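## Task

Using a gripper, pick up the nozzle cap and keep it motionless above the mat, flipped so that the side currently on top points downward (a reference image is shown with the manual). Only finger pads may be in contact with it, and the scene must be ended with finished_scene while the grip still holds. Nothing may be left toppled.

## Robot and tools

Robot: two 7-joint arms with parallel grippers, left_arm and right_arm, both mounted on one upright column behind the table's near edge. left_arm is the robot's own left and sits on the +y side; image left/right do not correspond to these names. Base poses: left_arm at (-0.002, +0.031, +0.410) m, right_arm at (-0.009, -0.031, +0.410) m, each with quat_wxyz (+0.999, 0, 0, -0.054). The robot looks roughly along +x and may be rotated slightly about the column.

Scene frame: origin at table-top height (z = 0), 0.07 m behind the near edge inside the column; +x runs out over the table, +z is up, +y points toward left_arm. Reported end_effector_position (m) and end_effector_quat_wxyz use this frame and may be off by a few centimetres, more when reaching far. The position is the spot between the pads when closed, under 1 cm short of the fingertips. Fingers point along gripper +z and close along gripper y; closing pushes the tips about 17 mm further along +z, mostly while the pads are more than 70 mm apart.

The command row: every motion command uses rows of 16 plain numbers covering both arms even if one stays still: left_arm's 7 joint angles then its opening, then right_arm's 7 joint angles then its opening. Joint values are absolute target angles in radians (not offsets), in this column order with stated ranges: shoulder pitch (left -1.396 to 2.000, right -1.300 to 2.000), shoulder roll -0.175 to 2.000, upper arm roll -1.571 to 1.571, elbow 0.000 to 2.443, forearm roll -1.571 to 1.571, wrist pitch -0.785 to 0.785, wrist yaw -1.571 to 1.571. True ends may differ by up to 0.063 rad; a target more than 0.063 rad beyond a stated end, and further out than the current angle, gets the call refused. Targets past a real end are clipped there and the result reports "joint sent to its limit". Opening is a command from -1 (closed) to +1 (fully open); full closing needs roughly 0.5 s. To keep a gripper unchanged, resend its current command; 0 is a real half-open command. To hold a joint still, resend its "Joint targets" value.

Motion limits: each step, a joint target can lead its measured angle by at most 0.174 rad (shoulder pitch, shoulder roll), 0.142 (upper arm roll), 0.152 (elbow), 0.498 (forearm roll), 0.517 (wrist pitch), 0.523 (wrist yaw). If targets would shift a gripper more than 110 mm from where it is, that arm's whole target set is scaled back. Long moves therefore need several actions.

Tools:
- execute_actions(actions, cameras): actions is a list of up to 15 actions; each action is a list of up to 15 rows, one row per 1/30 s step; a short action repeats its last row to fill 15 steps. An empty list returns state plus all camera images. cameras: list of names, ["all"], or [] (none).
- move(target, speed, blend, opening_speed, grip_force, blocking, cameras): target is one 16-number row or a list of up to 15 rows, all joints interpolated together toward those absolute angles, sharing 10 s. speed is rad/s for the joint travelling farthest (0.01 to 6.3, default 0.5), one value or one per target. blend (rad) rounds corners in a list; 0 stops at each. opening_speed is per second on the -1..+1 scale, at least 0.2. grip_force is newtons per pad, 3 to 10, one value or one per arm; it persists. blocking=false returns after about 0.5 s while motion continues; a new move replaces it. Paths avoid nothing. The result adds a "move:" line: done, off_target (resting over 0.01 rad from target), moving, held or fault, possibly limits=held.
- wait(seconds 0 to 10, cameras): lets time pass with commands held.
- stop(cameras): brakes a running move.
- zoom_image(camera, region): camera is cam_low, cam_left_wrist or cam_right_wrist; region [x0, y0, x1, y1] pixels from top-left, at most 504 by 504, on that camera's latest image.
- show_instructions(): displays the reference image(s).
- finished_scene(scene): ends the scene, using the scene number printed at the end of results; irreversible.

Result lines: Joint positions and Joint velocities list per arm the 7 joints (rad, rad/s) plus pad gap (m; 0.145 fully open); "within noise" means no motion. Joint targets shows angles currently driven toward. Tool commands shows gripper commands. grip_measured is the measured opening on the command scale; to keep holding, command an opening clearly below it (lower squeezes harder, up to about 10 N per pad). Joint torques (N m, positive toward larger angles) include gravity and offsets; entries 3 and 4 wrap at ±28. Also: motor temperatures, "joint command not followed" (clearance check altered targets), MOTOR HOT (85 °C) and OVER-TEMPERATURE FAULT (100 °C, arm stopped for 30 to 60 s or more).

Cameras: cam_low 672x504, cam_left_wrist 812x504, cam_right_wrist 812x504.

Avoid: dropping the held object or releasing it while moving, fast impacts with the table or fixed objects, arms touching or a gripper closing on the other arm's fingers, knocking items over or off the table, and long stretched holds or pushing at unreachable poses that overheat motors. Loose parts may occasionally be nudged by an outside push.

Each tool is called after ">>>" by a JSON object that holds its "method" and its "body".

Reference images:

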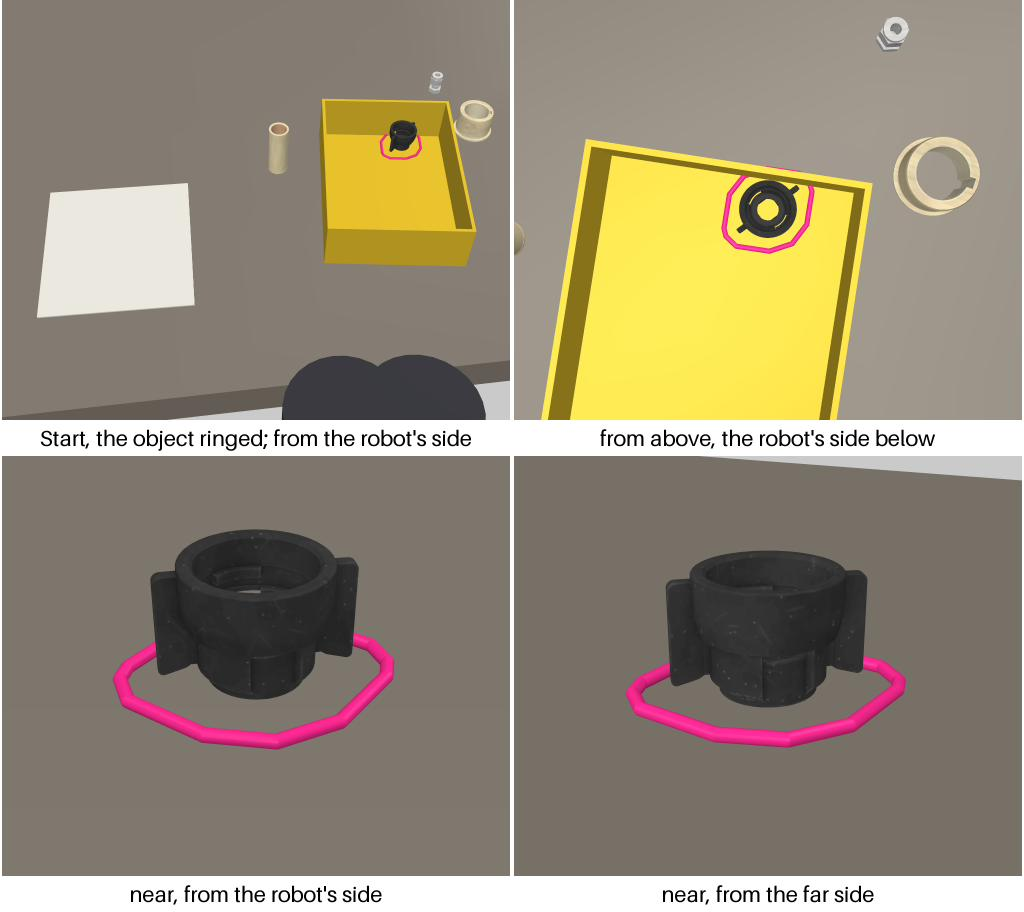

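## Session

>>> {"method": "execute_actions", "body": {"actions": []}}

Scene clock: 0.00 s.
left_arm: end_effector_position=(+0.4247, -0.0867, +0.2335) grip_measured=+1.00 end_effector_quat_wxyz=(+0.378, -0.277, +0.764, -0.443) | right_arm: end_effector_position=(+0.1851, -0.4348, +0.1467) grip_measured=+1.00 end_effector_quat_wxyz=(-0.012, +0.935, +0.341, -0.094)
Joint positions: left_arm=[0.822 0.154 -1.017 1.306 -1.213 0.298 0.58 0.145] | right_arm=[0.831 1.188 -0.98 1.043 -0.227 0.569 1.502 0.145]
Joint velocities: within noise
Joint torques (N m): no reading
Motor temperatures (°C): left_arm=[26 27 28 27 25 25 24] | right_arm=[27 26 25 24 23 24 25]
Joint targets: left_arm=[0.822 0.154 -1.017 1.306 -1.213 0.298 0.580] | right_arm=[0.831 1.188 -0.980 1.043 -0.227 0.569 1.502]
Tool commands: left_gripper/opening=+1.0 right_gripper/opening=+1.0

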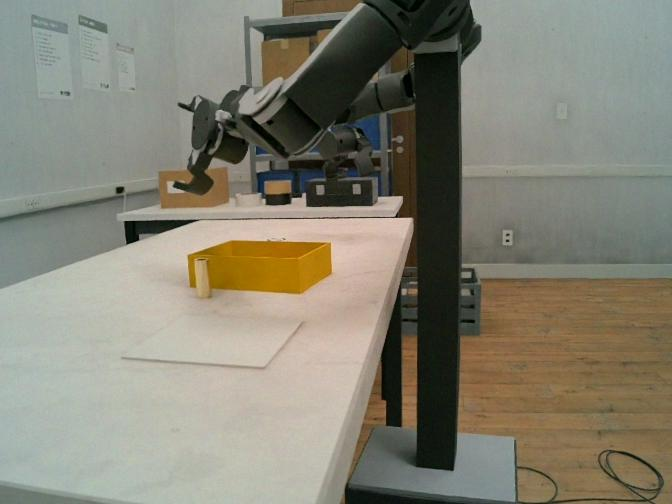

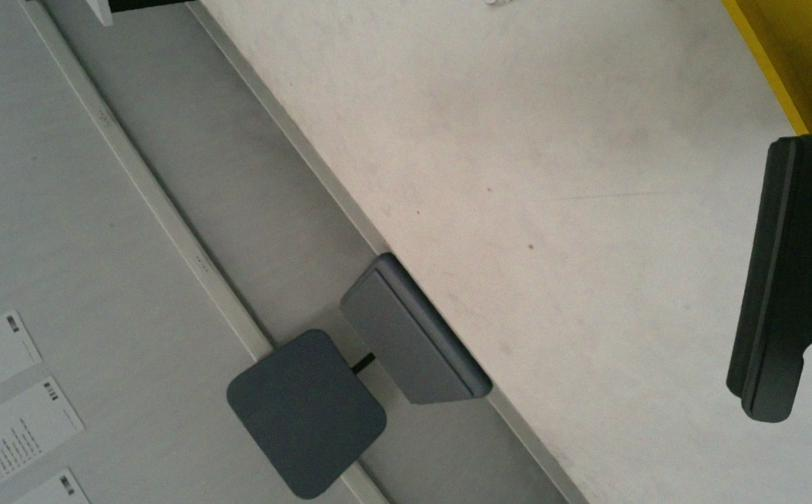

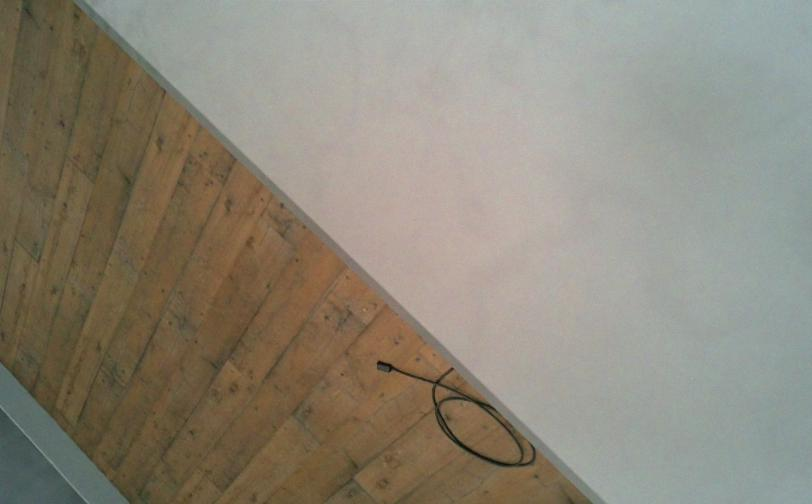

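>>> {"method": "move", "body": {"target": [[1.0,0.6,-0.3,1.45,-1.2,0.1,0.9,1,1.05,0.7,-0.5,1.15,-0.7,0.2,1.5,1],[0.8,0.7,0.2,1.45,-1.2,0,1.2,1,0.9,0.05,-0.1,1.05,-1.5,0,1.5,1]], "speed": [1.2,1.2], "blend": [0.2,0], "cameras": ["all"]}}

Scene clock: 34.50 s.
left_arm: end_effector_position=(+0.4362, +0.3600, +0.3858) grip_measured=+1.00 end_effector_quat_wxyz=(-0.457, +0.656, -0.510, +0.318) | right_arm: end_effector_position=(+0.4194, -0.2021, +0.2080) grip_measured=+1.00 end_effector_quat_wxyz=(+0.178, +0.706, +0.671, +0.139)
Joint positions: left_arm=[0.8 0.698 0.197 1.448 -1.2 0.004 1.196 0.145] | right_arm=[0.905 0.05 -0.102 1.054 -1.499 0.004 1.501 0.145]
Joint torques (N m): left_arm=[7.27 5.37 1.39 3.33 -0.02 -0.22 -0.16] | right_arm=[9.98 0.49 0.69 3.3 -0.07 -0.12 -0.1]
Joint targets: left_arm=[0.800 0.700 0.200 1.450 -1.200 0.000 1.200] | right_arm=[0.900 0.050 -0.100 1.050 -1.500 0.000 1.500]
move: done

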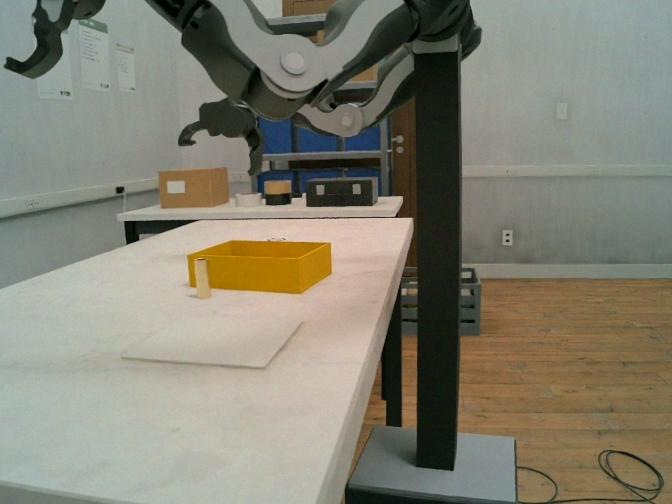

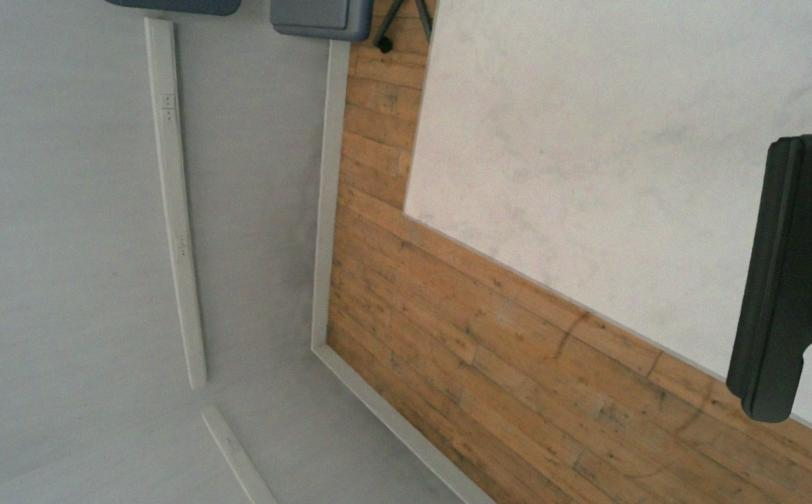

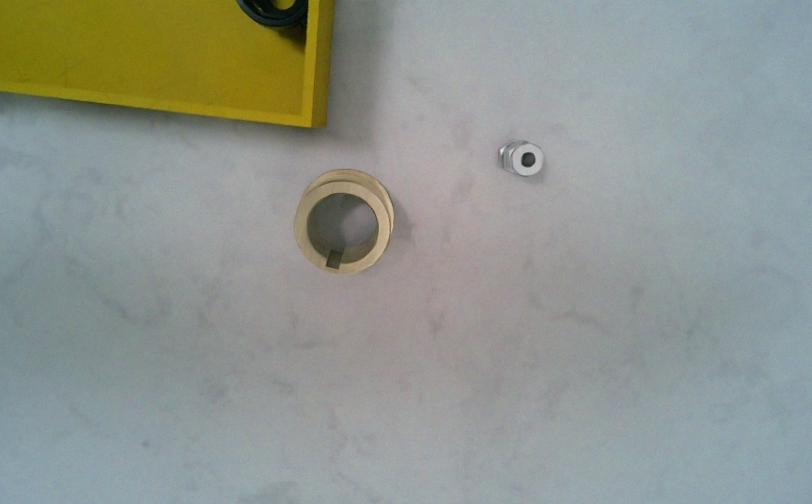

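>>> {"method": "move", "body": {"target": [0.8,0.7,0.2,1.45,-1.2,0,1.2,1,0.219,-0.05,-0.234,1.418,0.3,0.74,-0.25,1], "speed": 1.2, "cameras": ["cam_low","cam_right_wrist"]}}

Scene clock: 75.77 s.
left_arm: end_effector_position=(+0.4362, +0.3600, +0.3858) grip_measured=+1.00 end_effector_quat_wxyz=(-0.457, +0.656, -0.510, +0.318) | right_arm: end_effector_position=(+0.3647, -0.1102, +0.1050) grip_measured=+1.00 end_effector_quat_wxyz=(-0.054, +0.904, -0.049, +0.421)
Joint positions: left_arm=[0.8 0.698 0.197 1.448 -1.2 0.004 1.196 0.145] | right_arm=[0.222 -0.048 -0.232 1.415 0.299 0.735 -0.244 0.145]
Joint torques (N m): left_arm=[7.24 5.37 1.39 3.32 -0.03 -0.22 -0.16] | right_arm=[6.05 -1.67 -0.29 5.26 0.03 -0.31 0.01]
Joint targets: left_arm=[0.800 0.700 0.200 1.450 -1.200 0.000 1.200] | right_arm=[0.219 -0.050 -0.234 1.418 0.300 0.740 -0.250]
move: done
Images, in order (width x height): cam_low 672x504, cam_right_wrist 812x504.

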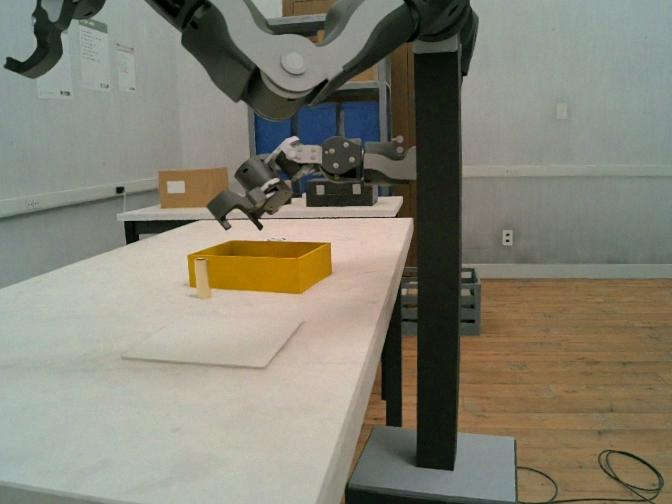

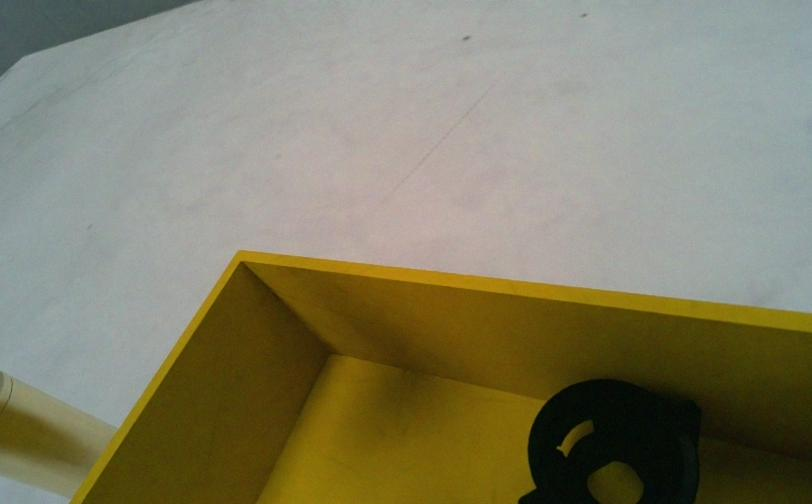

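>>> {"method": "move", "body": {"target": [0.8,0.7,0.2,1.45,-1.2,0,1.2,1,0.33,-0.06,-0.274,1.16,0.42,0.785,-0.36,-0.15], "speed": 0.6, "cameras": ["cam_low","cam_right_wrist"]}}

Scene clock: 120.43 s.
left_arm: end_effector_position=(+0.4362, +0.3600, +0.3858) grip_measured=+1.00 end_effector_quat_wxyz=(-0.457, +0.656, -0.510, +0.318) | right_arm: end_effector_position=(+0.3611, -0.1072, +0.0559) grip_measured=-0.15 end_effector_quat_wxyz=(-0.036, +0.943, -0.062, +0.324)
Joint positions: left_arm=[0.8 0.698 0.197 1.448 -1.2 0.004 1.196 0.145] | right_arm=[0.328 -0.059 -0.272 1.164 0.419 0.777 -0.354 0.064]
Joint torques (N m): left_arm=[7.24 5.37 1.39 3.3 -0.02 -0.22 -0.15] | right_arm=[8 -1.86 -0.23 3.81 0 -0.23 0]
Joint targets: left_arm=[0.800 0.700 0.200 1.450 -1.200 0.000 1.200] | right_arm=[0.330 -0.060 -0.274 1.160 0.420 0.781 -0.360]
joint sent to its limit (right arm) — joint 6 (wrist pitch), upper limit.
move: done
Images, in order (width x height): cam_low 672x504, cam_right_wrist 812x504.

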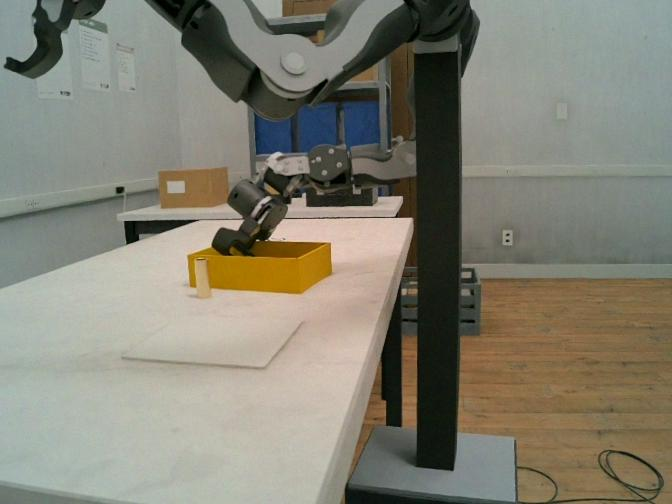

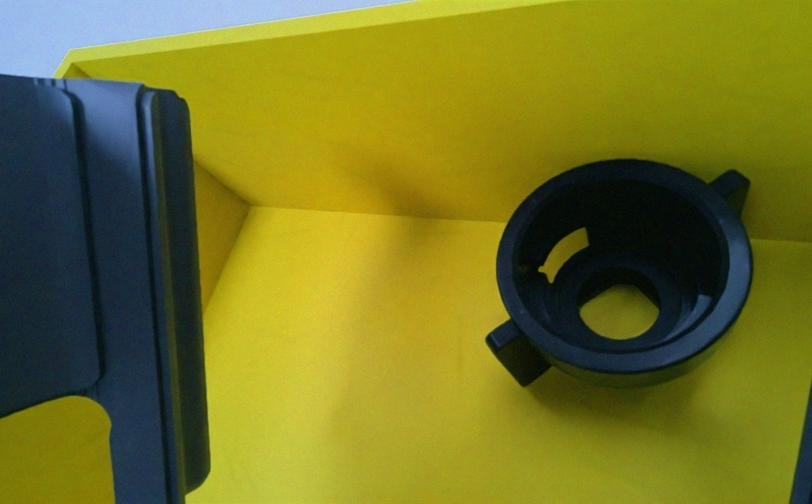

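>>> {"method": "move", "body": {"target": [[0.8,0.7,0.2,1.45,-1.2,0,1.2,1,0.33,-0.025,-0.274,1.16,0.42,0.78,-0.36,-0.15],[0.8,0.7,0.2,1.45,-1.2,0,1.2,1,0.537,-0.07,-0.313,0.816,0.536,0.78,-0.475,-0.15]], "speed": [0.3,0.3], "cameras": ["cam_low","cam_right_wrist"]}}

Scene clock: 133.40 s.
left_arm: end_effector_position=(+0.4362, +0.3600, +0.3858) grip_measured=+1.00 end_effector_quat_wxyz=(-0.457, +0.656, -0.510, +0.318) | right_arm: end_effector_position=(+0.3739, -0.1187, +0.0300) grip_measured=-0.15 end_effector_quat_wxyz=(+0.006, +0.966, -0.081, +0.246)
Joint positions: left_arm=[0.8 0.698 0.197 1.448 -1.2 0.004 1.196 0.145] | right_arm=[0.532 -0.075 -0.313 0.824 0.541 0.78 -0.464 0.064]
Joint torques (N m): left_arm=[7.27 5.37 1.37 3.3 -0.02 -0.22 -0.16] | right_arm=[10.09 -0.17 0.34 2.85 -0.19 -0.29 -0.21]
Joint targets: left_arm=[0.800 0.700 0.200 1.450 -1.200 0.000 1.200] | right_arm=[0.537 -0.070 -0.313 0.816 0.536 0.780 -0.475]
move: off_target (right_arm); right_arm: the wrist yaw is farthest, 0.011 rad from its target
Images, in order (width x height): cam_low 672x504, cam_right_wrist 812x504.

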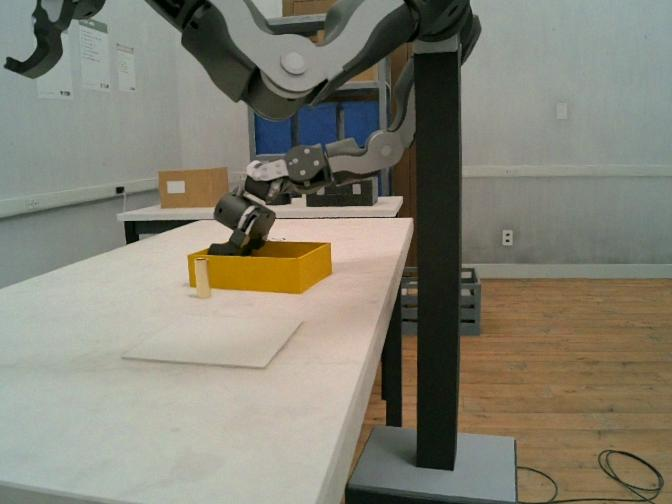

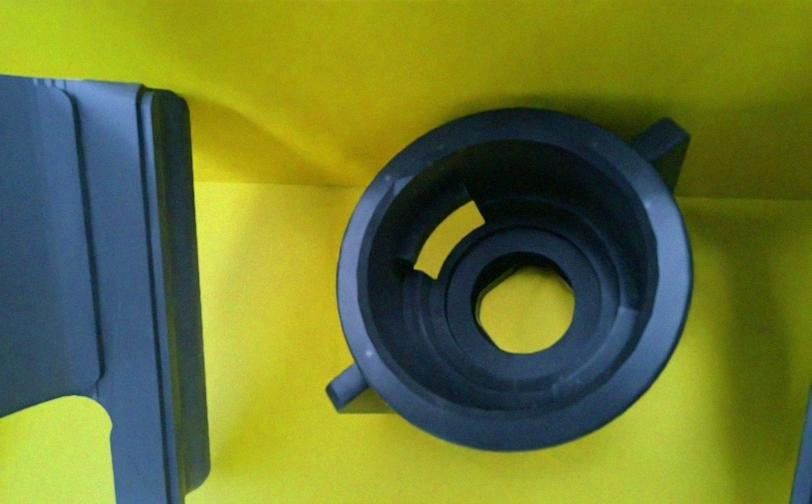

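>>> {"method": "move", "body": {"target": [[0.8,0.7,0.2,1.45,-1.2,0,1.2,1,0.537,-0.07,-0.313,0.816,0.536,0.78,-0.475,-1]], "speed": [0.3], "opening_speed": 0.6, "grip_force": 6, "cameras": ["cam_right_wrist"]}}

Scene clock: 141.47 s.
left_arm: end_effector_position=(+0.4362, +0.3600, +0.3858) grip_measured=+1.00 end_effector_quat_wxyz=(-0.457, +0.656, -0.510, +0.318) | right_arm: end_effector_position=(+0.3736, -0.1197, +0.0298) grip_measured=-0.21 end_effector_quat_wxyz=(+0.010, +0.966, -0.080, +0.246)
Joint positions: left_arm=[0.8 0.698 0.197 1.448 -1.2 0.004 1.196 0.145] | right_arm=[0.532 -0.076 -0.315 0.823 0.537 0.78 -0.47 0.06]
Joint torques (N m): left_arm=[7.24 5.37 1.37 3.3 -0.02 -0.22 -0.16] | right_arm=[10.01 -0.15 0.59 3.14 -0.1 -0.29 0]
Joint targets: left_arm=[0.800 0.700 0.200 1.450 -1.200 0.000 1.200] | right_arm=[0.537 -0.070 -0.313 0.816 0.536 0.780 -0.475]
grip_force (N): 6, 6
move: done
Images, in order (width x height): cam_right_wrist 812x504.

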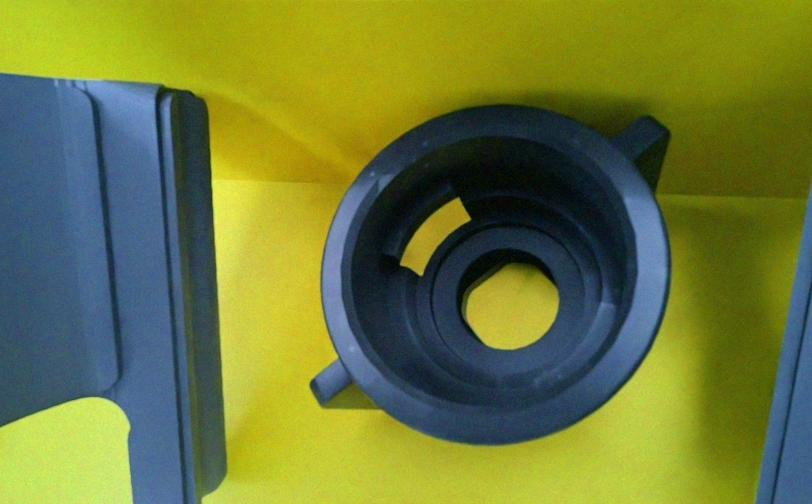

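>>> {"method": "move", "body": {"target": [[0.8,0.7,0.2,1.45,-1.2,0,1.2,1,0.495,-0.07,-0.305,0.90,0.52,0.78,-0.45,-0.2],[0.8,0.7,0.2,1.45,-1.2,0,1.2,1,0.495,-0.07,-0.305,0.90,0.52,0.78,-0.45,-1]], "speed": [0.3,0.3], "opening_speed": 0.6, "cameras": ["cam_right_wrist"]}}

Scene clock: 158.40 s.
left_arm: end_effector_position=(+0.4362, +0.3600, +0.3858) grip_measured=+1.00 end_effector_quat_wxyz=(-0.457, +0.656, -0.510, +0.318) | right_arm: end_effector_position=(+0.3733, -0.1174, +0.0359) grip_measured=-0.59 end_effector_quat_wxyz=(+0.000, +0.961, -0.079, +0.263)
Joint positions: left_arm=[0.8 0.698 0.197 1.448 -1.2 0.004 1.196 0.145] | right_arm=[0.494 -0.07 -0.306 0.896 0.521 0.78 -0.454 0.031]
Joint torques (N m): left_arm=[7.24 5.37 1.39 3.3 -0.02 -0.22 -0.16] | right_arm=[8.95 -1.54 0.46 5.19 -0.1 -0.31 0.3]
Joint targets: left_arm=[0.800 0.700 0.200 1.450 -1.200 0.000 1.200] | right_arm=[0.495 -0.070 -0.305 0.900 0.520 0.780 -0.450]
grip_force (N): 6, 6
move: done
Images, in order (width x height): cam_right_wrist 812x504.

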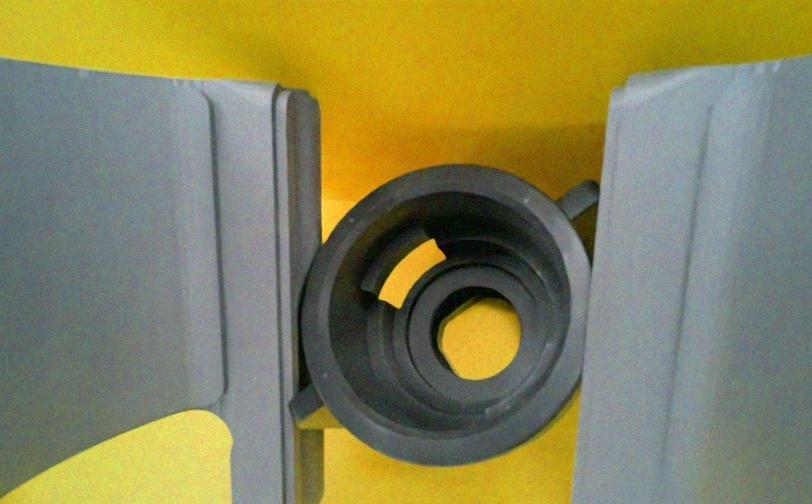

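>>> {"method": "move", "body": {"target": [[0.8,0.7,0.2,1.45,-1.2,0,1.2,1,0.33,-0.04,-0.274,1.16,0.42,0.78,-0.36,-1],[0.8,0.7,0.2,1.45,-1.2,0,1.2,1,0.25,-0.05,-0.25,1.45,0.3,0.78,-0.25,-1],[0.8,0.7,0.2,1.45,-1.2,0,1.2,1,0.33,-0.12,-0.5,1.5,0.0,0.78,0.2,-1],[0.8,0.7,0.2,1.45,-1.2,0,1.2,1,0.239,-0.16,-0.686,1.398,-0.409,0.78,0.519,-1]], "speed": [0.3,0.5,0.6,0.5], "blend": [0.04,0.08,0.08,0], "cameras": ["all"]}}

Scene clock: 188.13 s.
left_arm: end_effector_position=(+0.4362, +0.3600, +0.3858) grip_measured=+1.00 end_effector_quat_wxyz=(-0.457, +0.656, -0.510, +0.318) | right_arm: end_effector_position=(+0.2879, +0.0854, +0.1104) grip_measured=-0.59 end_effector_quat_wxyz=(-0.139, +0.809, +0.435, +0.371)
Joint positions: left_arm=[0.8 0.698 0.197 1.448 -1.2 0.004 1.196 0.145] | right_arm=[0.239 -0.159 -0.686 1.402 -0.407 0.78 0.513 0.031]
Joint torques (N m): left_arm=[7.27 5.39 1.39 3.3 -0.02 -0.22 -0.16] | right_arm=[5.58 -4.5 0.18 3.9 0.07 -0.37 0.3]
Joint targets: left_arm=[0.800 0.700 0.200 1.450 -1.200 0.000 1.200] | right_arm=[0.239 -0.160 -0.686 1.398 -0.409 0.780 0.519]
grip_force (N): 6, 6
move: done

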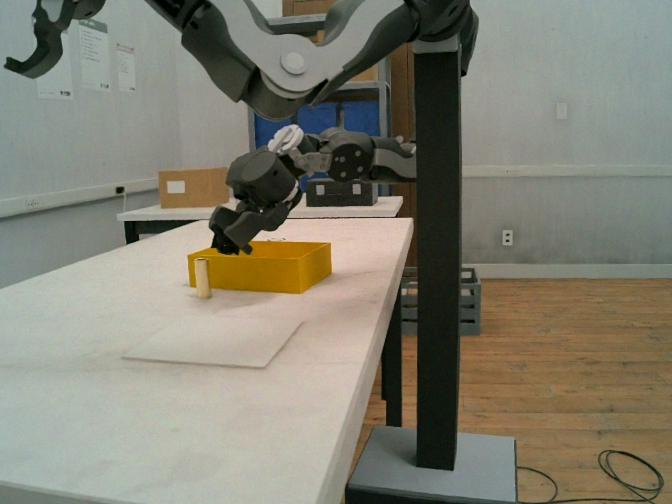

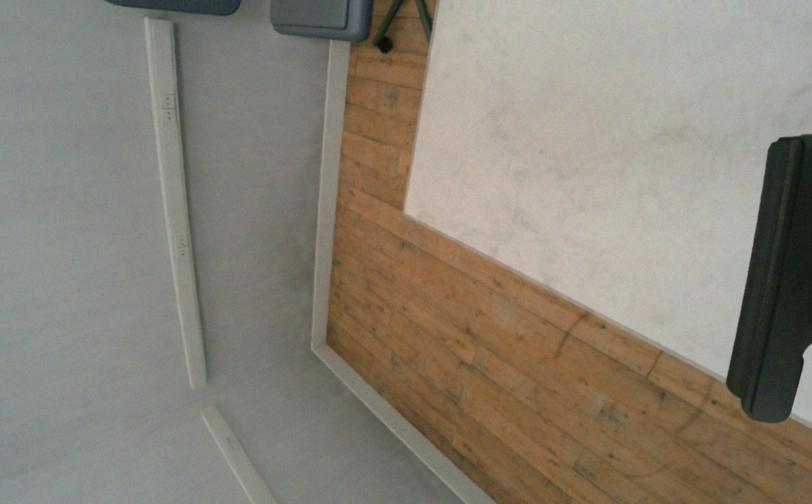

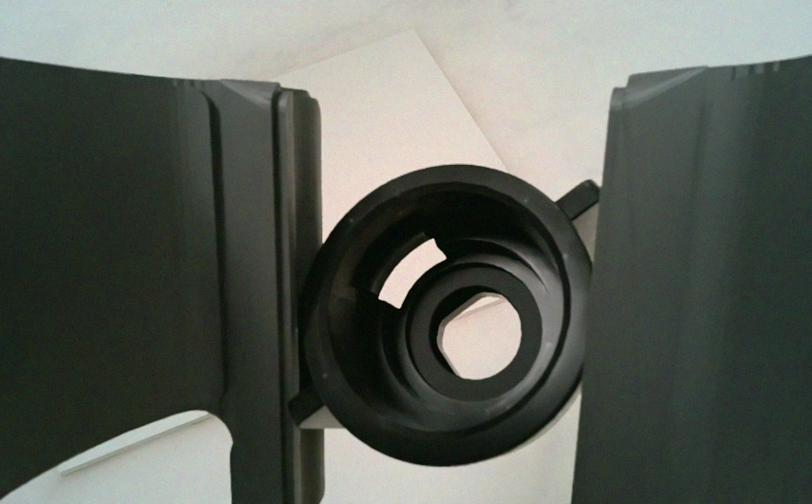

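>>> {"method": "move", "body": {"target": [[0.8,0.7,0.2,1.45,-1.2,0,1.2,1,0.2436,-0.16,-0.698,1.143,-0.409,0.785,0.519,-1]], "speed": [0.2], "cameras": ["cam_low","cam_right_wrist"]}}

>>> {"method": "zoom_image", "body": {"camera": "cam_low", "region": [180, 230, 330, 330]}}

Scene clock: 205.27 s.
left_arm: end_effector_position=(+0.4362, +0.3600, +0.3858) grip_measured=+1.00 end_effector_quat_wxyz=(-0.457, +0.656, -0.510, +0.318) | right_arm: end_effector_position=(+0.2621, +0.0674, +0.0316) grip_measured=-0.59 end_effector_quat_wxyz=(-0.124, +0.850, +0.445, +0.253)
Joint positions: left_arm=[0.8 0.698 0.197 1.448 -1.2 0.004 1.196 0.145] | right_arm=[0.244 -0.161 -0.696 1.146 -0.408 0.78 0.514 0.031]
Joint torques (N m): left_arm=[7.24 5.34 1.37 3.3 -0.02 -0.22 -0.16] | right_arm=[5.55 -3.92 -0.17 3.93 0.09 -0.24 0.34]
Joint targets: left_arm=[0.800 0.700 0.200 1.450 -1.200 0.000 1.200] | right_arm=[0.244 -0.160 -0.698 1.143 -0.409 0.781 0.519]
joint sent to its limit (right arm) — joint 6 (wrist pitch), upper limit.
grip_force (N): 6, 6
move: done
Images, in order (width x height): cam_low 672x504, cam_right_wrist 812x504.

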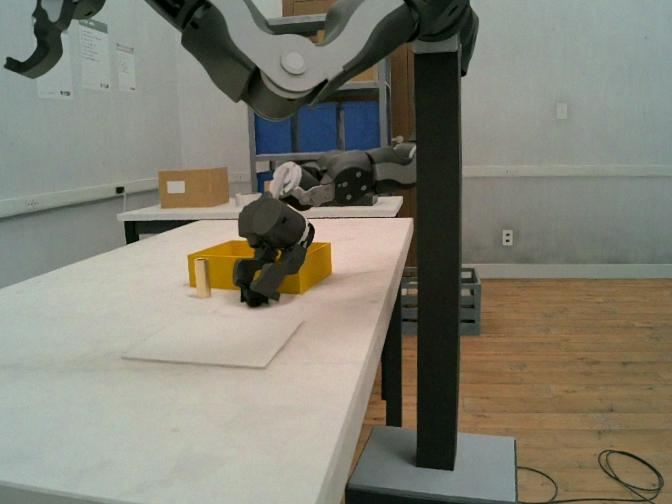

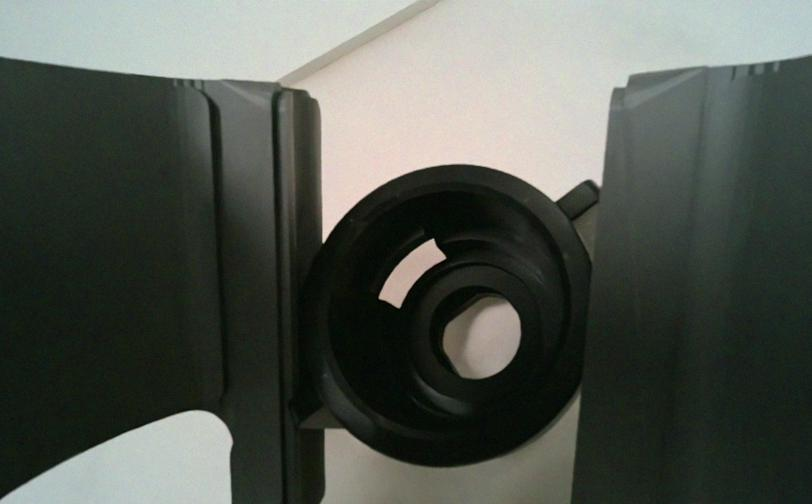

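Scaled by 3.360 from the camera's 672x504 image, which has a finer 960x720 frame.

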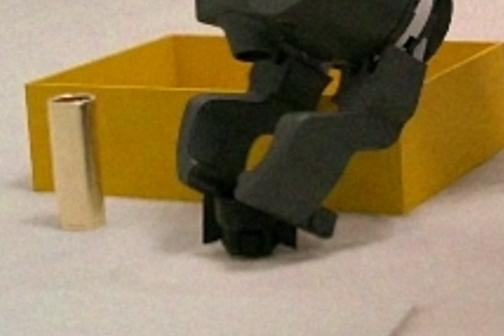

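>>> {"method": "move", "body": {"target": [[0.8,0.7,0.2,1.45,-1.2,0,1.2,1,0.244,-0.16,-0.697,1.144,-0.409,0.78,0.517,-0.2],[0.8,0.7,0.2,1.45,-1.2,0,1.2,1,0.081,-0.16,-0.55,1.555,-0.36,0.78,0.45,-0.2],[0.9,0.4,-0.2,1.5,-1.2,0,1.2,0.3,0.4,0.3,-0.2,1.7,-0.8,0.3,0.8,-0.2],[0.6,0.15,-0.4,1.5,-1.3,0,1.4,0.3,0.8,0.7,0.2,1.45,-1.2,0,1.2,-0.2]], "speed": [0.3,0.35,0.8,0.8], "blend": [0,0.05,0.2,0], "opening_speed": 0.6, "cameras": ["all"]}}

Scene clock: 220.03 s.
left_arm: end_effector_position=(+0.3936, +0.0415, +0.1835) grip_measured=+0.30 end_effector_quat_wxyz=(+0.189, -0.480, +0.826, -0.229) | right_arm: end_effector_position=(+0.3482, -0.4464, +0.3888) grip_measured=-0.20 end_effector_quat_wxyz=(+0.492, +0.705, +0.434, +0.270)
Joint positions: left_arm=[0.596 0.15 -0.401 1.498 -1.298 0 1.396 0.098] | right_arm=[0.802 0.699 0.2 1.453 -1.199 0.004 1.194 0.061]
Joint torques (N m): left_arm=[8.61 -0.15 1.16 4.04 -0.11 -0.09 0.02] | right_arm=[7.71 5.1 1.28 2.62 -0.07 -0.1 -0.17]
Joint targets: left_arm=[0.600 0.150 -0.400 1.500 -1.300 0.000 1.400] | right_arm=[0.800 0.700 0.200 1.450 -1.200 0.000 1.200]
grip_force (N): 6, 6
move: done; blend cut to 0 rad at target 3

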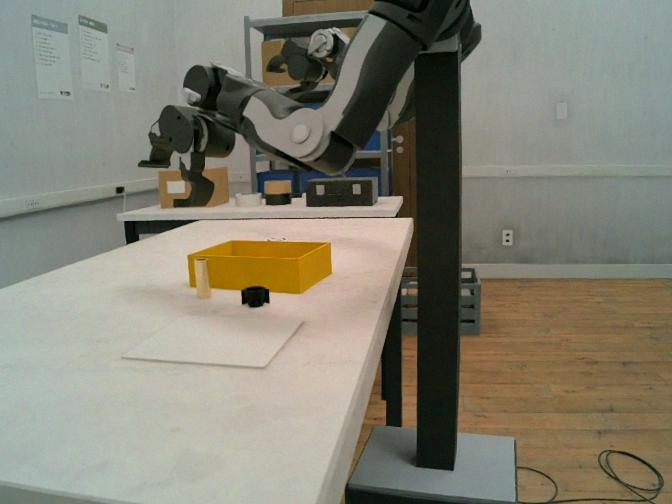

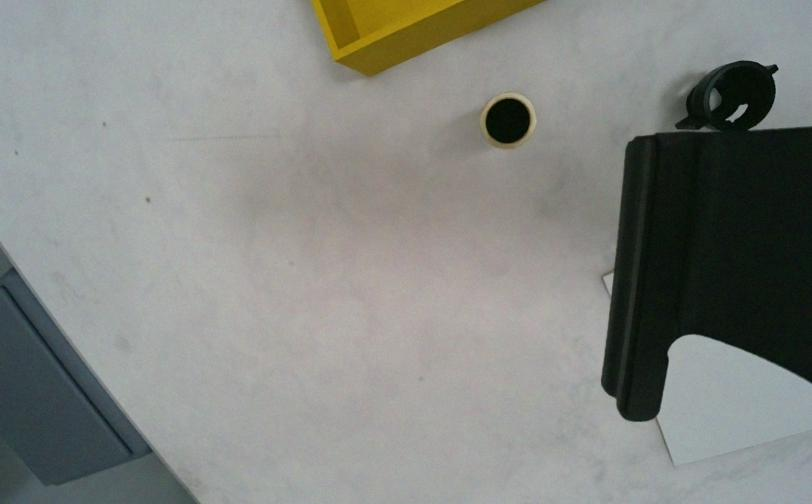

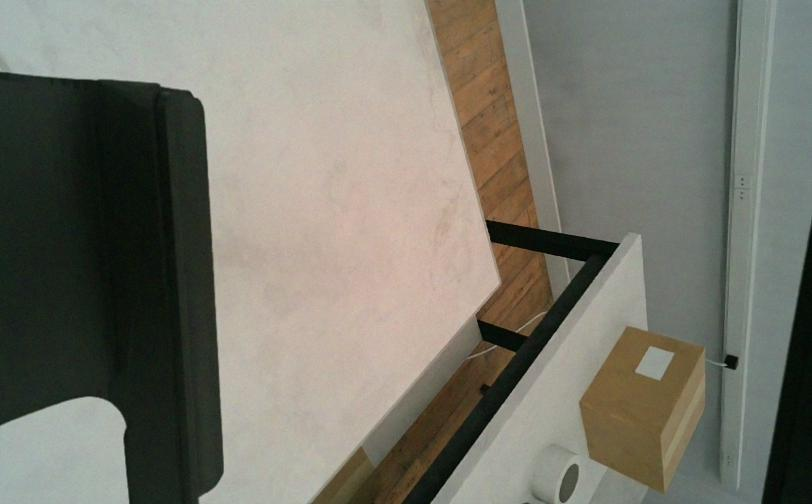

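>>> {"method": "move", "body": {"target": [[0.26,-0.05,-0.234,1.62,-1.566,-0.354,1.565,0.0,0.8,0.7,0.2,1.45,-1.2,0,1.2,-0.2],[0.165,-0.05,-0.233,1.492,-1.566,-0.354,1.565,0.0,0.8,0.7,0.2,1.45,-1.2,0,1.2,-0.2]], "speed": [0.8,0.3], "blend": [0.05,0], "cameras": ["cam_low","cam_left_wrist"]}}

Scene clock: 238.00 s.
left_arm: end_effector_position=(+0.2621, +0.0573, +0.0495) grip_measured=+0.00 end_effector_quat_wxyz=(+0.027, -0.423, +0.905, -0.042) | right_arm: end_effector_position=(+0.3482, -0.4464, +0.3888) grip_measured=-0.20 end_effector_quat_wxyz=(+0.492, +0.705, +0.434, +0.270)
Joint positions: left_arm=[0.163 -0.049 -0.234 1.49 -1.562 -0.35 1.562 0.076] | right_arm=[0.802 0.699 0.2 1.453 -1.199 0.004 1.194 0.061]
Joint torques (N m): left_arm=[5.63 -1.25 -0.01 4.4 -0.07 -0.26 0.21] | right_arm=[7.71 5.1 1.31 2.62 -0.07 -0.1 -0.17]
Joint targets: left_arm=[0.165 -0.050 -0.233 1.492 -1.563 -0.354 1.565] | right_arm=[0.800 0.700 0.200 1.450 -1.200 0.000 1.200]
joint sent to its limit (left arm) — joint 5 (forearm roll), lower limit.
grip_force (N): 6, 6
move: done; joint sent to its limit at target 1
Images, in order (width x height): cam_low 672x504, cam_left_wrist 812x504.

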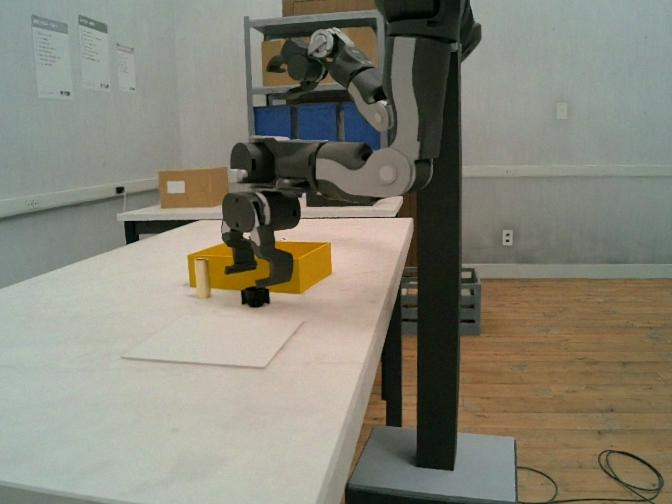

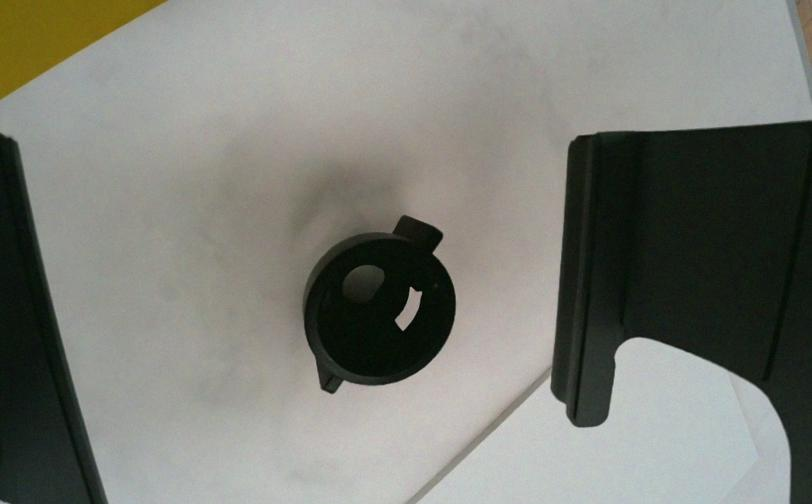

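>>> {"method": "move", "body": {"target": [[0.216,-0.05,-0.217,1.331,-1.566,-0.354,1.553,-0.17,0.8,0.7,0.2,1.45,-1.2,0,1.2,-0.2]], "speed": [0.25], "cameras": ["cam_low","cam_left_wrist"]}}

Scene clock: 245.37 s.
left_arm: end_effector_position=(+0.2587, +0.0657, +0.0271) grip_measured=-0.17 end_effector_quat_wxyz=(-0.008, -0.430, +0.903, -0.002) | right_arm: end_effector_position=(+0.3482, -0.4464, +0.3888) grip_measured=-0.20 end_effector_quat_wxyz=(+0.492, +0.705, +0.434, +0.270)
Joint positions: left_arm=[0.213 -0.049 -0.219 1.332 -1.562 -0.35 1.558 0.063] | right_arm=[0.802 0.699 0.2 1.453 -1.199 0.004 1.194 0.061]
Joint torques (N m): left_arm=[6.26 -1.2 0.09 3.78 -0.06 -0.25 0.04] | right_arm=[7.71 5.1 1.29 2.62 -0.07 -0.11 -0.18]
Joint targets: left_arm=[0.216 -0.050 -0.217 1.331 -1.563 -0.354 1.553] | right_arm=[0.800 0.700 0.200 1.450 -1.200 0.000 1.200]
joint sent to its limit (left arm) — joint 5 (forearm roll), lower limit.
grip_force (N): 6, 6
move: done
Images, in order (width x height): cam_low 672x504, cam_left_wrist 812x504.

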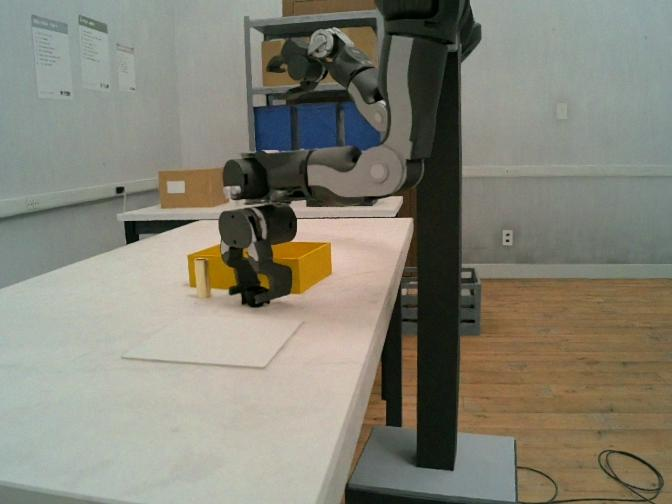

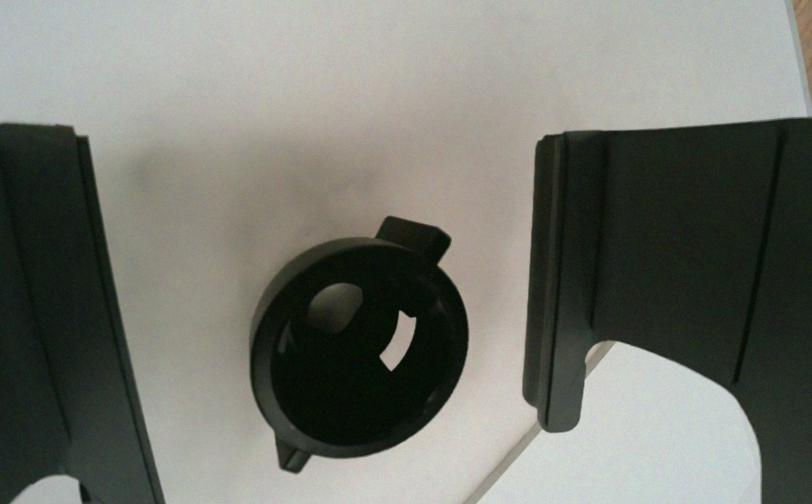

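>>> {"method": "move", "body": {"target": [[0.238,-0.05,-0.193,1.304,-1.566,-0.354,1.55,-0.17,0.8,0.7,0.2,1.45,-1.2,0,1.2,-0.2],[0.238,-0.05,-0.193,1.304,-1.566,-0.354,1.55,-1,0.8,0.7,0.2,1.45,-1.2,0,1.2,-0.2]], "speed": [0.25,0.3], "opening_speed": 0.7, "grip_force": 8, "cameras": ["cam_left_wrist"]}}

Scene clock: 251.47 s.
left_arm: end_effector_position=(+0.2647, +0.0698, +0.0272) grip_measured=-0.58 end_effector_quat_wxyz=(-0.009, -0.441, +0.898, -0.002) | right_arm: end_effector_position=(+0.3482, -0.4464, +0.3888) grip_measured=-0.20 end_effector_quat_wxyz=(+0.492, +0.705, +0.434, +0.270)
Joint positions: left_arm=[0.235 -0.049 -0.195 1.306 -1.562 -0.35 1.554 0.031] | right_arm=[0.802 0.699 0.2 1.453 -1.199 0.004 1.194 0.061]
Joint torques (N m): left_arm=[6.45 -1.07 0.12 3.55 -0.06 -0.26 0.05] | right_arm=[7.71 5.1 1.29 2.61 -0.07 -0.1 -0.17]
Joint targets: left_arm=[0.238 -0.050 -0.193 1.304 -1.563 -0.354 1.550] | right_arm=[0.800 0.700 0.200 1.450 -1.200 0.000 1.200]
joint sent to its limit (left arm) — joint 5 (forearm roll), lower limit.
grip_force (N): 8, 8
move: done; joint sent to its limit at target 1
Images, in order (width x height): cam_left_wrist 812x504.

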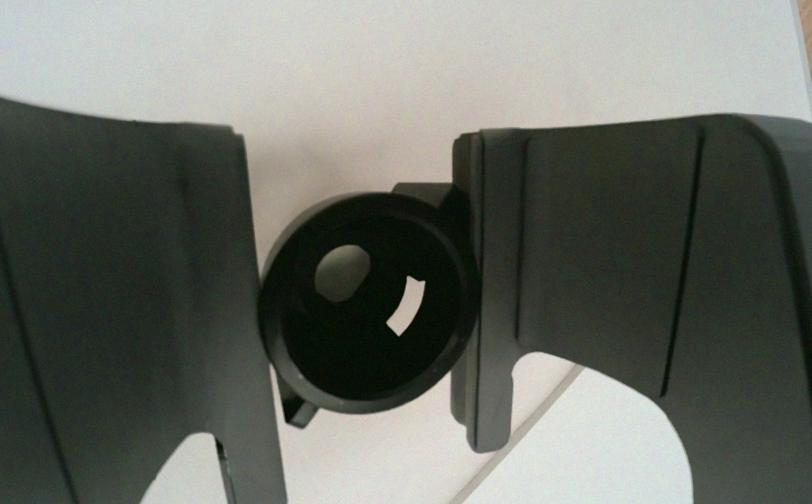

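>>> {"method": "move", "body": {"target": [[0.30,0.0,0.0,1.6,-1.555,-0.2,1.45,-1,0.8,0.7,0.2,1.45,-1.2,0,1.2,-0.2],[0.216,0.08,0.334,1.407,-1.56,0.0,-1.505,-1,0.8,0.7,0.2,1.45,-1.2,0,1.2,-0.2]], "speed": [0.4,1.0], "blend": [0.1,0], "cameras": ["cam_low","cam_left_wrist"]}}

Scene clock: 265.03 s.
left_arm: end_effector_position=(+0.2690, +0.2174, +0.3735) grip_measured=-0.58 end_effector_quat_wxyz=(+0.783, -0.004, -0.003, -0.622) | right_arm: end_effector_position=(+0.3482, -0.4464, +0.3888) grip_measured=-0.20 end_effector_quat_wxyz=(+0.492, +0.705, +0.434, +0.270)
Joint positions: left_arm=[0.216 0.078 0.332 1.409 -1.558 -0.004 -1.5 0.031] | right_arm=[0.802 0.699 0.2 1.453 -1.199 0.004 1.194 0.061]
Joint torques (N m): left_arm=[5.31 2.91 0.13 3.67 -0.07 0.02 -0.06] | right_arm=[7.69 5.1 1.29 2.62 -0.07 -0.1 -0.17]
Joint targets: left_arm=[0.216 0.080 0.334 1.407 -1.560 0.000 -1.505] | right_arm=[0.800 0.700 0.200 1.450 -1.200 0.000 1.200]
grip_force (N): 8, 8
move: done
Images, in order (width x height): cam_low 672x504, cam_left_wrist 812x504.

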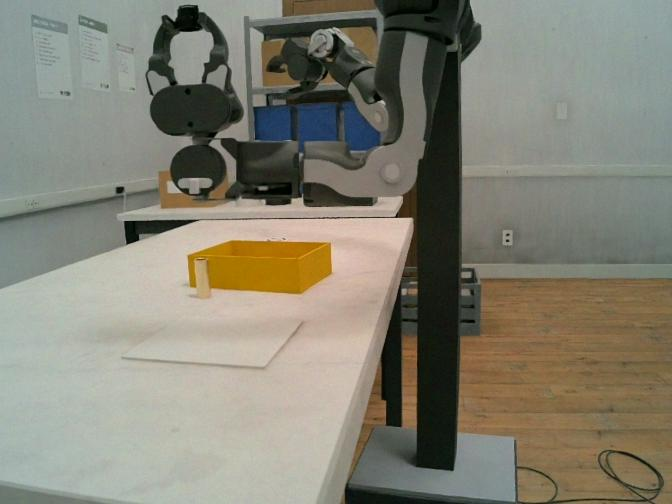

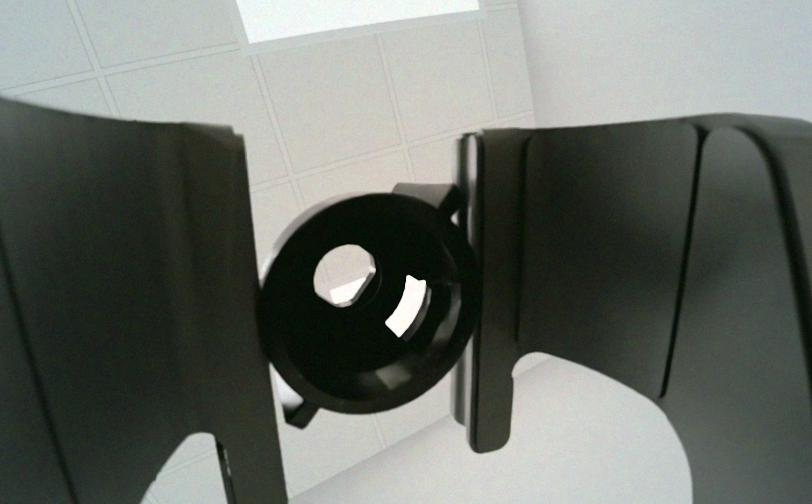

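>>> {"method": "finished_scene", "body": {"scene": 2}}

The scene is finished: the task was done.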